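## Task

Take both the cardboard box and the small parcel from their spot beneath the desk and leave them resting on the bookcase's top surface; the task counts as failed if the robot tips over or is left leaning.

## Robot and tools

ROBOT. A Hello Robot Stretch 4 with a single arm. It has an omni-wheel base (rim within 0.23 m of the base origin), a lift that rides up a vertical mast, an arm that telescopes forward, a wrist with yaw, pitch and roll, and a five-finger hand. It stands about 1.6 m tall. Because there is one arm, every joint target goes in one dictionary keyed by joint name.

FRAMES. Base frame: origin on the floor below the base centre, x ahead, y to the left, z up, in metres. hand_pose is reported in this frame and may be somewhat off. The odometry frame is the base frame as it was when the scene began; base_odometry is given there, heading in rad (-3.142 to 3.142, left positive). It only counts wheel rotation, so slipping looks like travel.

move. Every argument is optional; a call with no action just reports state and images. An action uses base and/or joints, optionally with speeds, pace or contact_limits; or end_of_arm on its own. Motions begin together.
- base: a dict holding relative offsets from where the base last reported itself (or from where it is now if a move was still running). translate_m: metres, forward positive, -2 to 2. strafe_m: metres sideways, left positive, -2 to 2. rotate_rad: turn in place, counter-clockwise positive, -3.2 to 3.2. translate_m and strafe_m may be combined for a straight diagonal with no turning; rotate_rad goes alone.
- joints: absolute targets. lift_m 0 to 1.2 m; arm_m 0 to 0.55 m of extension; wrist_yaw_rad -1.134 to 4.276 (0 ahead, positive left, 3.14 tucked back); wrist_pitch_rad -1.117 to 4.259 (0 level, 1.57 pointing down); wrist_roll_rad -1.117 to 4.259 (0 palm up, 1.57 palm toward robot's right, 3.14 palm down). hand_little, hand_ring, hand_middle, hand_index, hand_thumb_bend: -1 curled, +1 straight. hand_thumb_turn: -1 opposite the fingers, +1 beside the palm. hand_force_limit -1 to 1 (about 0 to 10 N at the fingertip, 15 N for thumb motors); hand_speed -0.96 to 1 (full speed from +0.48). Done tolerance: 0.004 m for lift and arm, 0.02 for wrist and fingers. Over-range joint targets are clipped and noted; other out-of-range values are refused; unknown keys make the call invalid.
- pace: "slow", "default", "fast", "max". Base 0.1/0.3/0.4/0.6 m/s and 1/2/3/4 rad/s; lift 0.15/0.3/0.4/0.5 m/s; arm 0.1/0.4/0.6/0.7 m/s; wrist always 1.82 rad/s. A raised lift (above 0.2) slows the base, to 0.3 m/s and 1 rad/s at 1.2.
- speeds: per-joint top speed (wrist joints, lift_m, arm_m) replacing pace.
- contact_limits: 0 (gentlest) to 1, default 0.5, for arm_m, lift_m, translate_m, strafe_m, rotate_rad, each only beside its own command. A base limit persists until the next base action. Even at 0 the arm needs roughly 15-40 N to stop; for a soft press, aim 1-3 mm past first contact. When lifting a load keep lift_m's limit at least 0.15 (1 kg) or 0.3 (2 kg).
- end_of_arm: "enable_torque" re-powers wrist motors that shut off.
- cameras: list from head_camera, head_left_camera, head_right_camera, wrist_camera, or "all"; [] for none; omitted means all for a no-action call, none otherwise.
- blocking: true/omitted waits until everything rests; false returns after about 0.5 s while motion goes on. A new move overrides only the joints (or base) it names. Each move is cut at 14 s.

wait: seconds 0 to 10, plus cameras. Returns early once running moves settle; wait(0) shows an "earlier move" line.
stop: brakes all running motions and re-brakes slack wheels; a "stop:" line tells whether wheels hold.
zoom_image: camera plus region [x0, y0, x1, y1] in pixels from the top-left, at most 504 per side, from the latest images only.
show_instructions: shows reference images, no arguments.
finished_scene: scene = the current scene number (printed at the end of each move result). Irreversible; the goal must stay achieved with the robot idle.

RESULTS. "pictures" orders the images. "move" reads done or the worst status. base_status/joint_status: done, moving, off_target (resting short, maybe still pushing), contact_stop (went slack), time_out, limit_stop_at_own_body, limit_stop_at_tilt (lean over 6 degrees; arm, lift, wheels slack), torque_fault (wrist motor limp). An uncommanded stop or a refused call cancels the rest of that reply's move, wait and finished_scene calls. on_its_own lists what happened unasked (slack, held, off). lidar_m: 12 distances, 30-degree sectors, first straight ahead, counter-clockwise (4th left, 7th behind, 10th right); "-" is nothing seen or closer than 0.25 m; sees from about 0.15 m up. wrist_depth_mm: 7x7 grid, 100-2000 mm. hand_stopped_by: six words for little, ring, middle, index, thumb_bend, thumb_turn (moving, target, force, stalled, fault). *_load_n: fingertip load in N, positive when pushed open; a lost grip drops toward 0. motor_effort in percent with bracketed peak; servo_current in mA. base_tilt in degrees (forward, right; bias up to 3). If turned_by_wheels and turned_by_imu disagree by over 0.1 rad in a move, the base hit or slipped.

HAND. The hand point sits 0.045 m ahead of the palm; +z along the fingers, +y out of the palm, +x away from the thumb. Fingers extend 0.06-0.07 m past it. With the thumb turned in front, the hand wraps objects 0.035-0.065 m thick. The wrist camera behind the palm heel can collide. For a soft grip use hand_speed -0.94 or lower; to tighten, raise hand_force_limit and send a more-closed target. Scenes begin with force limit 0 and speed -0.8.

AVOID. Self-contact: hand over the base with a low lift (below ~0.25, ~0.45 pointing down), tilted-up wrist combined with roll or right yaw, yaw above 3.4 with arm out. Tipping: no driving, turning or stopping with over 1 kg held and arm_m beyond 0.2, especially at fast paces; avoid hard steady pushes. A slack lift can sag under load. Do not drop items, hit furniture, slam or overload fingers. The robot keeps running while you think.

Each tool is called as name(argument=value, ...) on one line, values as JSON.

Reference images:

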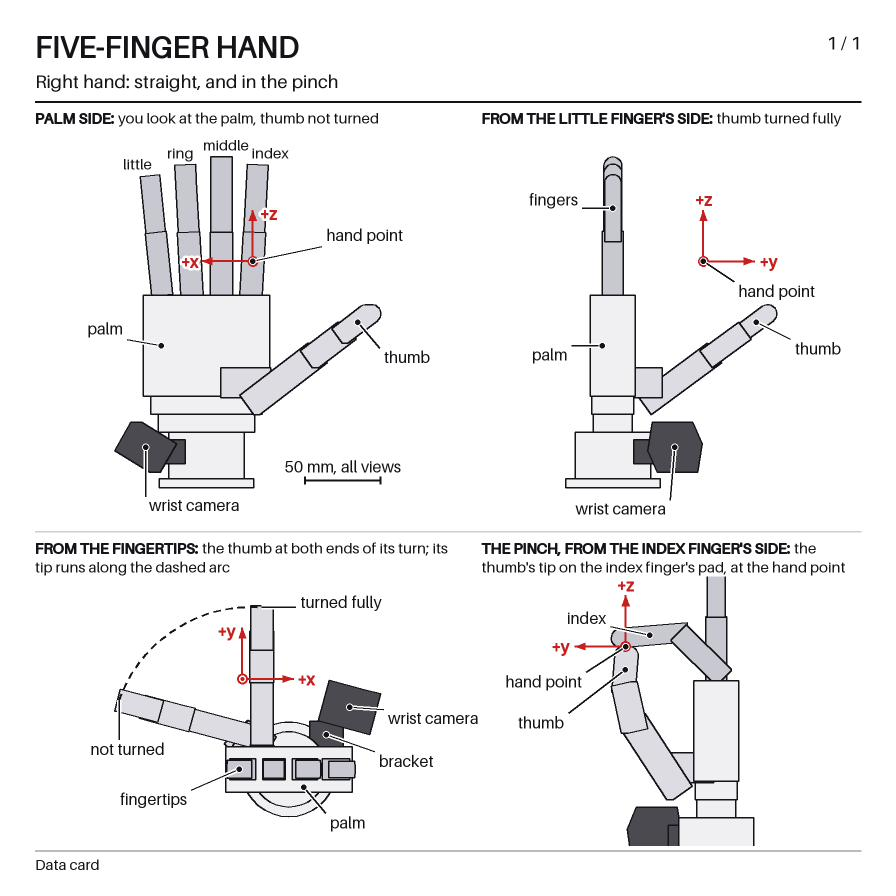

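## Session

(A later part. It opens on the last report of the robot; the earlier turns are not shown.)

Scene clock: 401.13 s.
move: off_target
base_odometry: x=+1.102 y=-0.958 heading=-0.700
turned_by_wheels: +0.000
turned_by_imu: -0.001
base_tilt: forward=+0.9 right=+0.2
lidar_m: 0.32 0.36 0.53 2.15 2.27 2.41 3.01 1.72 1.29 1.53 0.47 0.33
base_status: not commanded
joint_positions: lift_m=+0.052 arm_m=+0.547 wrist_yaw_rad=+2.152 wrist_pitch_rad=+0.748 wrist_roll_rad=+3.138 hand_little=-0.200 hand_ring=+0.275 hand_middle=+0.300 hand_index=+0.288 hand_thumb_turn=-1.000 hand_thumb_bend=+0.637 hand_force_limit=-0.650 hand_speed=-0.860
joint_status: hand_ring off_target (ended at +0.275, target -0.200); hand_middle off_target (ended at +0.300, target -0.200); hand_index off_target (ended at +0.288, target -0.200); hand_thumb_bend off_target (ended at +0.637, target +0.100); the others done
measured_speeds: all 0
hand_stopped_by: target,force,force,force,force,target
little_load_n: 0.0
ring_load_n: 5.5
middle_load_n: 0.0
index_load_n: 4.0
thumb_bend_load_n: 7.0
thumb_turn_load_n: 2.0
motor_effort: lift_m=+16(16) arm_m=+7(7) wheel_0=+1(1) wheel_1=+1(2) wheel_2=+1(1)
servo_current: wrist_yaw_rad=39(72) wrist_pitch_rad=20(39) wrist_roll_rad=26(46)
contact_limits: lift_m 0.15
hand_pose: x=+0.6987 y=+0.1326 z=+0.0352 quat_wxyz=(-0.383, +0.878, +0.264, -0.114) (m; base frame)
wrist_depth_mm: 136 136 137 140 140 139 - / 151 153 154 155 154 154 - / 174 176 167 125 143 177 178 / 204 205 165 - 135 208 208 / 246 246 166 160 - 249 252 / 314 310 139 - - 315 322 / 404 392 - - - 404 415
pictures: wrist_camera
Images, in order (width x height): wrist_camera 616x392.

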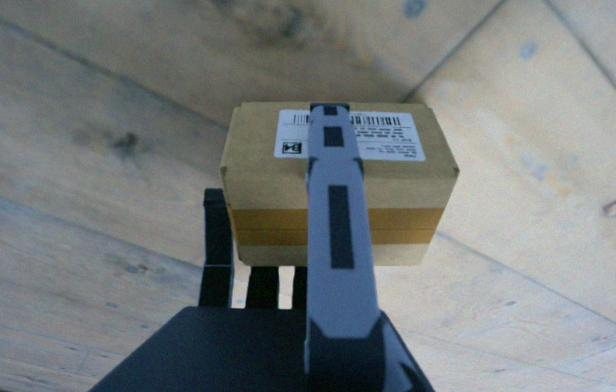

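move(joints={"hand_index": -0.3, "hand_middle": -0.3, "hand_ring": -0.3, "hand_thumb_bend": 0.0, "hand_force_limit": -0.2, "hand_speed": -0.94})

move(joints={"lift_m": 0.13}, speeds={"lift_m": 0.12})

move(base={"translate_m": -0.793, "strafe_m": -0.154}, joints={"arm_m": 0.25, "wrist_yaw_rad": 0}, cameras=["wrist_camera"])

move(base={"rotate_rad": -1.645}, joints={"lift_m": 1.18})

move(base={"translate_m": 0.35}, joints={"arm_m": 0.35}, cameras=["wrist_camera", "head_camera"])

Scene clock: 433.57 s.
move: off_target
base_odometry: x=+1.102 y=-0.958 heading=-0.700
turned_by_wheels: +0.000
turned_by_imu: -0.001
base_tilt: forward=+0.9 right=+0.2
lidar_m: 0.33 0.34 0.52 2.14 2.27 2.42 3.03 1.73 1.28 1.51 0.45 0.34
base_status: not commanded
joint_positions: lift_m=+0.052 arm_m=+0.547 wrist_yaw_rad=+2.152 wrist_pitch_rad=+0.748 wrist_roll_rad=+3.138 hand_little=-0.200 hand_ring=+0.275 hand_middle=+0.285 hand_index=+0.283 hand_thumb_turn=-1.000 hand_thumb_bend=+0.637 hand_force_limit=-0.200 hand_speed=-0.940
joint_status: hand_ring off_target (ended at +0.275, target -0.300); hand_middle off_target (ended at +0.285, target -0.300); hand_index off_target (ended at +0.283, target -0.300); hand_thumb_bend off_target (ended at +0.637, target +0.000); the others done
measured_speeds: all 0
hand_stopped_by: target,force,force,force,force,target
little_load_n: 0.0
ring_load_n: 3.0
middle_load_n: 5.0
index_load_n: 3.0
thumb_bend_load_n: 9.0
thumb_turn_load_n: 1.5
motor_effort: lift_m=+16(16) arm_m=+7(7) wheel_0=+1(1) wheel_1=+1(2) wheel_2=+1(1)
servo_current: wrist_yaw_rad=46(52) wrist_pitch_rad=26(33) wrist_roll_rad=39(52)
contact_limits: lift_m 0.15
hand_pose: x=+0.6987 y=+0.1326 z=+0.0352 quat_wxyz=(-0.383, +0.878, +0.264, -0.114) (m; base frame)
wrist_depth_mm: 136 136 137 140 140 139 - / 152 153 155 155 155 154 - / 175 176 167 125 142 177 177 / 204 205 165 - 135 207 207 / 248 247 167 - - 251 251 / 312 309 139 - - 315 322 / 404 394 - - - 407 418
pictures: none

Scene clock: 434.90 s.
move: done
base_odometry: x=+1.102 y=-0.958 heading=-0.700
turned_by_wheels: +0.000
turned_by_imu: +0.000
base_tilt: forward=+0.9 right=+0.1
lidar_m: 0.31 0.34 0.53 2.14 2.28 2.39 3.02 1.71 1.31 1.53 0.47 0.33
base_status: not commanded
joint_positions: lift_m=+0.130 arm_m=+0.547 wrist_yaw_rad=+2.152 wrist_pitch_rad=+0.748 wrist_roll_rad=+3.138 hand_little=-0.200 hand_ring=+0.275 hand_middle=+0.285 hand_index=+0.283 hand_thumb_turn=-1.000 hand_thumb_bend=+0.637 hand_force_limit=-0.200 hand_speed=-0.940
joint_status: all done
measured_speeds: all 0
hand_stopped_by: target,force,force,force,force,target
little_load_n: 0.0
ring_load_n: 2.5
middle_load_n: 5.0
index_load_n: 3.0
thumb_bend_load_n: 9.0
thumb_turn_load_n: 1.5
motor_effort: lift_m=+23(25) arm_m=+7(7) wheel_0=+1(1) wheel_1=+2(2) wheel_2=+1(1)
servo_current: wrist_yaw_rad=46(59) wrist_pitch_rad=20(33) wrist_roll_rad=39(46)
hand_pose: x=+0.6987 y=+0.1326 z=+0.1131 quat_wxyz=(-0.383, +0.878, +0.264, -0.114) (m; base frame)
wrist_depth_mm: 211 213 216 216 216 216 213 / 234 236 239 234 233 238 238 / 267 271 258 125 142 273 273 / 314 314 165 - 135 322 320 / 379 379 168 - - 389 389 / 480 473 139 - - 488 496 / 615 609 - - - 634 647
pictures: none

Scene clock: 439.07 s.
move: done
base_odometry: x=+0.397 y=-0.565 heading=-0.700
turned_by_wheels: +0.000
turned_by_imu: -0.005
base_tilt: forward=+0.9 right=+0.3
lidar_m: 1.09 1.14 1.67 2.35 2.01 2.29 2.17 1.92 1.10 1.05 1.11 1.17
base_status: done
joint_positions: lift_m=+0.130 arm_m=+0.250 wrist_yaw_rad=+0.003 wrist_pitch_rad=+0.748 wrist_roll_rad=+3.138 hand_little=-0.200 hand_ring=+0.275 hand_middle=+0.285 hand_index=+0.283 hand_thumb_turn=-1.000 hand_thumb_bend=+0.637 hand_force_limit=-0.200 hand_speed=-0.940
joint_status: all done
measured_speeds: all 0
hand_stopped_by: target,force,force,force,force,target
little_load_n: 0.0
ring_load_n: 2.5
middle_load_n: 5.5
index_load_n: 3.0
thumb_bend_load_n: 9.5
thumb_turn_load_n: 1.5
motor_effort: lift_m=+23(23) arm_m=-7(15) wheel_0=+0(5) wheel_1=+0(11) wheel_2=-1(12)
servo_current: wrist_yaw_rad=20(117) wrist_pitch_rad=39(39) wrist_roll_rad=20(46)
hand_pose: x=+0.5426 y=-0.0565 z=+0.1131 quat_wxyz=(-0.283, +0.650, -0.646, +0.283) (m; base frame)
wrist_depth_mm: 214 215 216 218 217 215 214 / 237 239 238 234 235 237 236 / 272 273 258 125 142 272 271 / 319 319 165 - 135 319 319 / 387 382 168 - - 379 384 / 488 473 139 - - 477 492 / 621 609 - - - 615 627
pictures: wrist_camera
Images, in order (width x height): wrist_camera 616x392.

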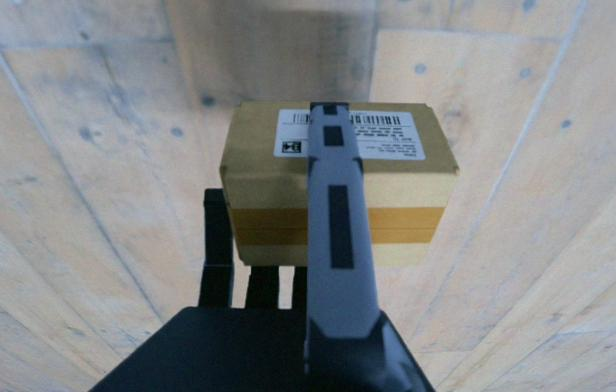

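Scene clock: 443.83 s.
move: done
base_odometry: x=+0.397 y=-0.565 heading=-2.345
turned_by_wheels: -1.645
turned_by_imu: -1.637
base_tilt: forward=+1.0 right=+0.2
lidar_m: 1.05 1.06 1.90 1.12 1.17 1.62 2.34 1.99 2.30 2.17 2.02 1.13
base_status: done
joint_positions: lift_m=+1.180 arm_m=+0.250 wrist_yaw_rad=+0.002 wrist_pitch_rad=+0.748 wrist_roll_rad=+3.138 hand_little=-0.200 hand_ring=+0.275 hand_middle=+0.285 hand_index=+0.283 hand_thumb_turn=-1.000 hand_thumb_bend=+0.637 hand_force_limit=-0.200 hand_speed=-0.940
joint_status: all done
measured_speeds: all 0
hand_stopped_by: target,force,force,force,force,target
little_load_n: 0.0
ring_load_n: 2.5
middle_load_n: 5.0
index_load_n: 3.0
thumb_bend_load_n: 9.5
thumb_turn_load_n: 1.5
motor_effort: lift_m=+23(29) arm_m=-7(8) wheel_0=+1(8) wheel_1=+1(11) wheel_2=-1(11)
servo_current: wrist_yaw_rad=20(78) wrist_pitch_rad=33(39) wrist_roll_rad=39(52)
hand_pose: x=+0.5426 y=-0.0565 z=+1.1631 quat_wxyz=(-0.283, +0.650, -0.646, +0.283) (m; base frame)
wrist_depth_mm: 1205 1182 1205 1229 1229 1229 1205 / 1308 1366 1308 1281 1308 1308 1397 / 1464 1499 1042 125 142 1397 1499 / - - 144 - 135 - - / - - 167 167 - 831 - / - 741 139 - - 842 - / - - - - - 676 627
pictures: none

Scene clock: 446.47 s.
move: done
base_odometry: x=+0.152 y=-0.815 heading=-2.345
turned_by_wheels: +0.000
turned_by_imu: +0.000
base_tilt: forward=+0.9 right=+0.2
lidar_m: 0.70 0.73 1.43 1.12 1.17 1.64 2.73 2.27 2.26 2.17 1.51 0.75
base_status: done
joint_positions: lift_m=+1.180 arm_m=+0.350 wrist_yaw_rad=+0.002 wrist_pitch_rad=+0.748 wrist_roll_rad=+3.138 hand_little=-0.200 hand_ring=+0.275 hand_middle=+0.285 hand_index=+0.283 hand_thumb_turn=-1.000 hand_thumb_bend=+0.637 hand_force_limit=-0.200 hand_speed=-0.940
joint_status: all done
measured_speeds: all 0
hand_stopped_by: target,force,force,force,force,target
little_load_n: 0.0
ring_load_n: 2.5
middle_load_n: 5.5
index_load_n: 3.5
thumb_bend_load_n: 9.5
thumb_turn_load_n: 1.0
motor_effort: lift_m=+23(23) arm_m=+7(16) wheel_0=-1(6) wheel_1=+1(7) wheel_2=+1(10)
servo_current: wrist_yaw_rad=59(72) wrist_pitch_rad=39(46) wrist_roll_rad=33(52)
hand_pose: x=+0.6422 y=-0.0565 z=+1.1631 quat_wxyz=(-0.283, +0.650, -0.646, +0.283) (m; base frame)
wrist_depth_mm: 1182 707 - 741 741 741 621 / 466 609 831 842 831 809 627 / 418 603 732 125 142 723 647 / 314 312 165 - 135 306 306 / 364 349 168 - - 362 364 / - 359 139 - - - 462 / - - - - - - -
pictures: head_camera, wrist_camera
Images, in order (width x height): head_camera 420x560, wrist_camera 616x392.

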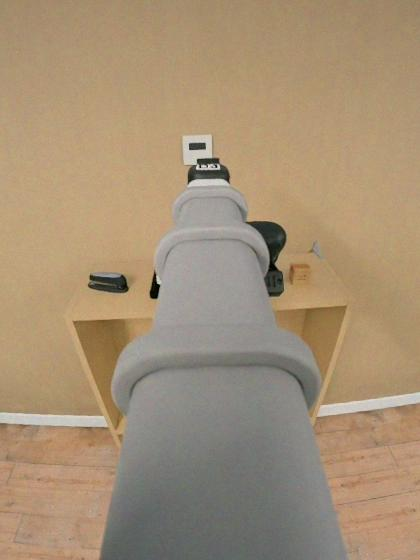

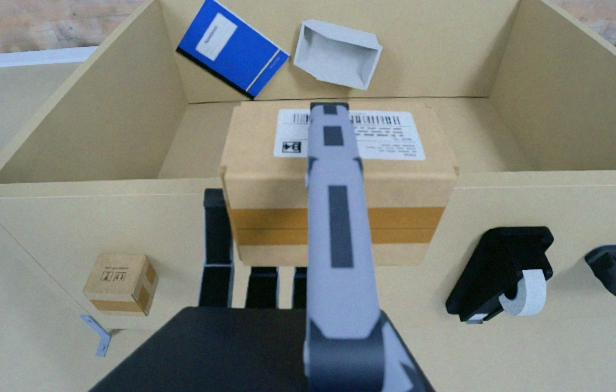

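move(base={"translate_m": 0.09}, joints={"arm_m": 0.474})

move(joints={"lift_m": 1.125}, speeds={"lift_m": 0.12}, contact_limits={"lift_m": 0.15}, cameras=["wrist_camera"])

move(joints={"lift_m": 1.113}, pace="slow", contact_limits={"lift_m": 0.05})

move(joints={"lift_m": 1.11}, pace="slow", contact_limits={"lift_m": 0.05})

Scene clock: 462.30 s.
move: done
base_odometry: x=+0.089 y=-0.880 heading=-2.345
turned_by_wheels: +0.000
turned_by_imu: -0.001
base_tilt: forward=+0.9 right=+0.2
lidar_m: 0.60 0.62 1.34 1.15 1.17 1.61 2.80 2.39 2.29 2.16 1.40 0.65
base_status: done
joint_positions: lift_m=+1.180 arm_m=+0.474 wrist_yaw_rad=+0.002 wrist_pitch_rad=+0.748 wrist_roll_rad=+3.138 hand_little=-0.200 hand_ring=+0.275 hand_middle=+0.285 hand_index=+0.283 hand_thumb_turn=-1.000 hand_thumb_bend=+0.637 hand_force_limit=-0.200 hand_speed=-0.940
joint_status: all done
measured_speeds: all 0
hand_stopped_by: target,force,force,force,force,target
little_load_n: 0.0
ring_load_n: 2.5
middle_load_n: 5.0
index_load_n: 3.0
thumb_bend_load_n: 9.0
thumb_turn_load_n: 1.5
motor_effort: lift_m=+23(23) arm_m=+7(15) wheel_0=+1(6) wheel_1=-1(7) wheel_2=+2(13)
servo_current: wrist_yaw_rad=46(59) wrist_pitch_rad=20(39) wrist_roll_rad=13(46)
hand_pose: x=+0.7661 y=-0.0566 z=+1.1631 quat_wxyz=(-0.283, +0.650, -0.646, +0.283) (m; base frame)
wrist_depth_mm: 202 204 202 202 206 204 - / 213 228 228 224 223 226 225 / 222 259 246 125 142 258 - / 304 300 166 - 135 303 - / 359 362 168 - - 368 364 / 332 336 139 - - 334 330 / 304 307 - - - 303 300
pictures: none

Scene clock: 463.43 s.
move: done
base_odometry: x=+0.089 y=-0.880 heading=-2.345
turned_by_wheels: +0.000
turned_by_imu: +0.000
base_tilt: forward=+1.0 right=+0.2
lidar_m: 0.61 0.64 1.33 1.16 1.18 1.61 2.79 2.40 2.30 2.17 1.38 0.67
base_status: not commanded
joint_positions: lift_m=+1.125 arm_m=+0.474 wrist_yaw_rad=+0.002 wrist_pitch_rad=+0.748 wrist_roll_rad=+3.138 hand_little=-0.200 hand_ring=+0.275 hand_middle=+0.285 hand_index=+0.283 hand_thumb_turn=-1.000 hand_thumb_bend=+0.637 hand_force_limit=-0.200 hand_speed=-0.940
joint_status: all done
measured_speeds: all 0
hand_stopped_by: target,force,force,force,force,target
little_load_n: 0.0
ring_load_n: 2.5
middle_load_n: 5.0
index_load_n: 3.0
thumb_bend_load_n: 9.5
thumb_turn_load_n: 1.5
motor_effort: lift_m=+16(21) arm_m=+7(7) wheel_0=+1(1) wheel_1=+0(1) wheel_2=+3(3)
servo_current: wrist_yaw_rad=39(59) wrist_pitch_rad=26(39) wrist_roll_rad=33(39)
contact_limits: lift_m 0.15
hand_pose: x=+0.7661 y=-0.0566 z=+1.1087 quat_wxyz=(-0.283, +0.650, -0.646, +0.283) (m; base frame)
wrist_depth_mm: 150 149 153 153 153 148 - / 167 168 168 165 165 167 - / 191 193 183 125 142 186 191 / 224 224 165 - 135 224 223 / 270 268 169 - - 267 281 / 325 327 139 - - 332 330 / 303 304 - - - 304 300
pictures: wrist_camera
Images, in order (width x height): wrist_camera 616x392.

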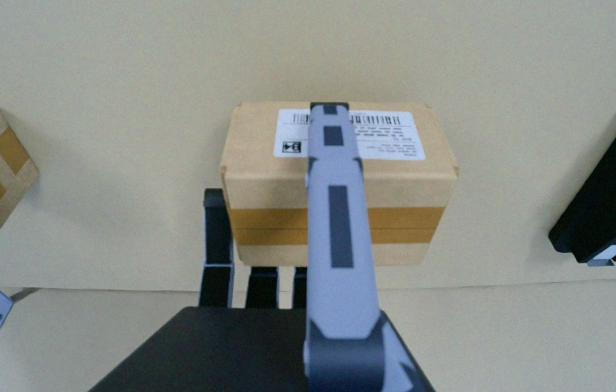

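Scene clock: 464.20 s.
move: done
base_odometry: x=+0.089 y=-0.880 heading=-2.345
turned_by_wheels: +0.000
turned_by_imu: +0.000
base_tilt: forward=+0.9 right=+0.2
lidar_m: 0.61 0.65 1.32 1.15 1.20 1.60 2.78 2.39 2.28 2.16 1.37 0.66
base_status: not commanded
joint_positions: lift_m=+1.113 arm_m=+0.474 wrist_yaw_rad=+0.002 wrist_pitch_rad=+0.748 wrist_roll_rad=+3.138 hand_little=-0.200 hand_ring=+0.275 hand_middle=+0.285 hand_index=+0.283 hand_thumb_turn=-1.000 hand_thumb_bend=+0.637 hand_force_limit=-0.200 hand_speed=-0.940
joint_status: all done
measured_speeds: all 0
hand_stopped_by: target,force,force,force,force,target
little_load_n: 0.0
ring_load_n: 2.5
middle_load_n: 5.5
index_load_n: 3.0
thumb_bend_load_n: 9.5
thumb_turn_load_n: 1.5
motor_effort: lift_m=+16(17) arm_m=+7(7) wheel_0=+1(1) wheel_1=+0(1) wheel_2=+3(3)
servo_current: wrist_yaw_rad=39(52) wrist_pitch_rad=33(33) wrist_roll_rad=46(46)
contact_limits: lift_m 0.05
hand_pose: x=+0.7661 y=-0.0566 z=+1.0967 quat_wxyz=(-0.283, +0.650, -0.646, +0.283) (m; base frame)
wrist_depth_mm: 139 138 138 138 141 139 - / 154 155 156 156 155 154 154 / 177 178 168 125 142 177 182 / 206 207 165 - 135 206 207 / 250 248 168 - - 248 249 / 319 319 139 - - 317 322 / 303 307 - - - 300 300
pictures: none

Scene clock: 464.73 s.
move: done
base_odometry: x=+0.089 y=-0.880 heading=-2.345
turned_by_wheels: +0.000
turned_by_imu: +0.000
base_tilt: forward=+1.0 right=+0.2
lidar_m: 0.61 0.64 1.32 1.16 1.16 1.62 2.77 2.38 2.29 2.17 1.37 0.67
base_status: not commanded
joint_positions: lift_m=+1.110 arm_m=+0.474 wrist_yaw_rad=+0.002 wrist_pitch_rad=+0.748 wrist_roll_rad=+3.138 hand_little=-0.200 hand_ring=+0.275 hand_middle=+0.285 hand_index=+0.283 hand_thumb_turn=-1.000 hand_thumb_bend=+0.637 hand_force_limit=-0.200 hand_speed=-0.940
joint_status: all done
measured_speeds: all 0
hand_stopped_by: target,force,force,force,force,target
little_load_n: 0.0
ring_load_n: 2.0
middle_load_n: 4.5
index_load_n: 2.0
thumb_bend_load_n: 10.0
thumb_turn_load_n: 0.5
motor_effort: lift_m=+13(17) arm_m=+7(7) wheel_0=+1(1) wheel_1=+0(0) wheel_2=+3(3)
servo_current: wrist_yaw_rad=46(52) wrist_pitch_rad=26(46) wrist_roll_rad=13(39)
contact_limits: lift_m 0.05
hand_pose: x=+0.7661 y=-0.0566 z=+1.0939 quat_wxyz=(-0.283, +0.650, -0.646, +0.283) (m; base frame)
wrist_depth_mm: 138 137 137 137 140 139 - / 153 154 155 155 154 153 - / 176 176 167 125 142 175 180 / 206 206 165 - 134 206 205 / 249 247 169 - - 247 247 / 320 319 139 - - 317 322 / 303 304 - - - 301 300
pictures: none

move(joints={"hand_index": 0.75, "hand_middle": 0.75, "hand_ring": 0.75, "hand_thumb_bend": 0.95, "hand_speed": -0.75})

move(joints={"lift_m": 1.18}, speeds={"lift_m": 0.12})

move(base={"translate_m": -0.35}, cameras=["wrist_camera", "head_camera"])

Scene clock: 473.73 s.
move: done
base_odometry: x=+0.089 y=-0.880 heading=-2.345
turned_by_wheels: +0.000
turned_by_imu: -0.002
base_tilt: forward=+0.9 right=+0.2
lidar_m: 0.60 0.63 1.31 1.13 1.17 1.63 2.78 2.39 2.31 2.16 1.38 0.64
base_status: not commanded
joint_positions: lift_m=+1.110 arm_m=+0.474 wrist_yaw_rad=+0.002 wrist_pitch_rad=+0.748 wrist_roll_rad=+3.138 hand_little=-0.200 hand_ring=+0.750 hand_middle=+0.750 hand_index=+0.750 hand_thumb_turn=-1.000 hand_thumb_bend=+0.950 hand_force_limit=-0.200 hand_speed=-0.750
joint_status: all done
measured_speeds: all 0
hand_stopped_by: target,target,target,target,target,target
little_load_n: 0.0
ring_load_n: 0.0
middle_load_n: 0.0
index_load_n: 0.0
thumb_bend_load_n: 0.0
thumb_turn_load_n: 0.0
motor_effort: lift_m=+15(16) arm_m=+7(7) wheel_0=+1(1) wheel_1=+0(1) wheel_2=+2(3)
servo_current: wrist_yaw_rad=33(65) wrist_pitch_rad=26(39) wrist_roll_rad=33(52)
contact_limits: lift_m 0.05
hand_pose: x=+0.7661 y=-0.0566 z=+1.0937 quat_wxyz=(-0.283, +0.650, -0.646, +0.283) (m; base frame)
wrist_depth_mm: 136 135 136 136 138 138 - / 151 152 153 149 153 152 152 / 173 174 169 136 145 173 - / 203 204 165 - 132 202 204 / 243 243 170 157 - 245 246 / 327 304 138 - - 314 320 / 312 312 - - - 298 297
pictures: none

Scene clock: 475.00 s.
move: done
base_odometry: x=+0.089 y=-0.880 heading=-2.345
turned_by_wheels: +0.000
turned_by_imu: +0.000
base_tilt: forward=+0.9 right=+0.1
lidar_m: 0.61 0.63 1.32 1.15 1.18 1.59 2.81 2.37 2.28 2.16 1.37 0.63
base_status: not commanded
joint_positions: lift_m=+1.180 arm_m=+0.474 wrist_yaw_rad=+0.002 wrist_pitch_rad=+0.748 wrist_roll_rad=+3.138 hand_little=-0.200 hand_ring=+0.750 hand_middle=+0.750 hand_index=+0.750 hand_thumb_turn=-1.000 hand_thumb_bend=+0.950 hand_force_limit=-0.200 hand_speed=-0.750
joint_status: all done
measured_speeds: all 0
hand_stopped_by: target,target,target,target,target,target
little_load_n: 0.0
ring_load_n: -0.5
middle_load_n: 0.0
index_load_n: 0.0
thumb_bend_load_n: 0.0
thumb_turn_load_n: 0.0
motor_effort: lift_m=+23(27) arm_m=+7(7) wheel_0=+1(1) wheel_1=+0(0) wheel_2=+3(3)
servo_current: wrist_yaw_rad=33(59) wrist_pitch_rad=33(39) wrist_roll_rad=26(39)
hand_pose: x=+0.7661 y=-0.0566 z=+1.1631 quat_wxyz=(-0.283, +0.650, -0.646, +0.283) (m; base frame)
wrist_depth_mm: 202 204 202 202 202 204 - / 214 227 227 184 185 228 226 / 218 259 259 194 246 259 - / 303 301 293 301 - 303 315 / 368 368 334 349 - 364 364 / 343 342 139 - - 330 327 / 312 312 - - - 300 296
pictures: none

Scene clock: 477.63 s.
move: done
base_odometry: x=+0.334 y=-0.629 heading=-2.345
turned_by_wheels: +0.000
turned_by_imu: -0.002
base_tilt: forward=+1.0 right=+0.2
lidar_m: 0.95 0.98 1.82 1.11 1.18 1.60 2.42 2.07 2.29 2.17 1.91 1.04
base_status: done
joint_positions: lift_m=+1.180 arm_m=+0.474 wrist_yaw_rad=+0.002 wrist_pitch_rad=+0.748 wrist_roll_rad=+3.138 hand_little=-0.200 hand_ring=+0.750 hand_middle=+0.750 hand_index=+0.750 hand_thumb_turn=-1.000 hand_thumb_bend=+0.950 hand_force_limit=-0.200 hand_speed=-0.750
joint_status: not commanded
measured_speeds: all 0
hand_stopped_by: target,target,target,target,target,target
little_load_n: 0.0
ring_load_n: 0.0
middle_load_n: 0.0
index_load_n: 0.0
thumb_bend_load_n: 0.0
thumb_turn_load_n: 0.0
motor_effort: lift_m=+23(23) arm_m=+7(7) wheel_0=-1(6) wheel_1=-1(7) wheel_2=+0(14)
servo_current: wrist_yaw_rad=52(65) wrist_pitch_rad=33(39) wrist_roll_rad=33(52)
hand_pose: x=+0.7661 y=-0.0566 z=+1.1631 quat_wxyz=(-0.283, +0.650, -0.646, +0.283) (m; base frame)
wrist_depth_mm: 1229 1229 1098 1098 1098 960 1205 / 1281 1308 820 831 842 831 683 / - 683 946 904 917 891 654 / - 591 878 854 - 788 668 / 445 539 193 759 - 699 402 / - 455 139 - - 413 436 / - - - - - - -
pictures: head_camera, wrist_camera
Images, in order (width x height): head_camera 420x560, wrist_camera 616x392.

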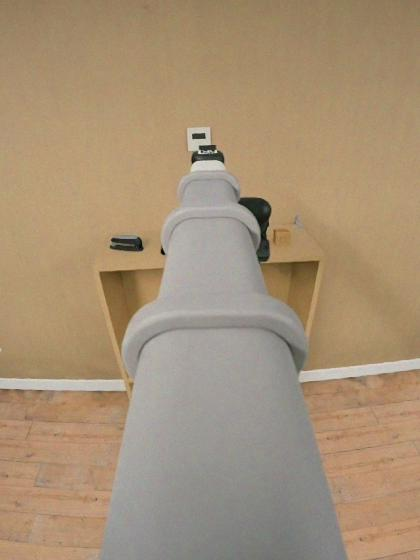

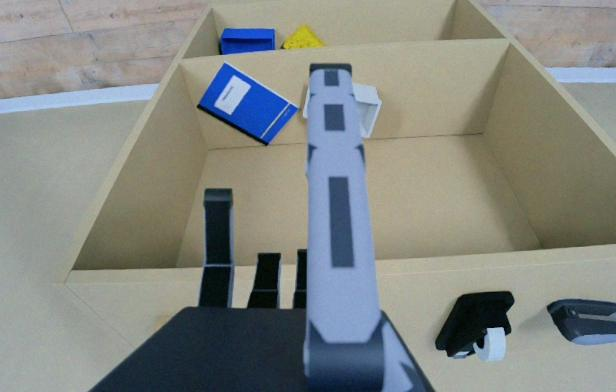

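finished_scene(scene=3)

The scene is finished: the task was done.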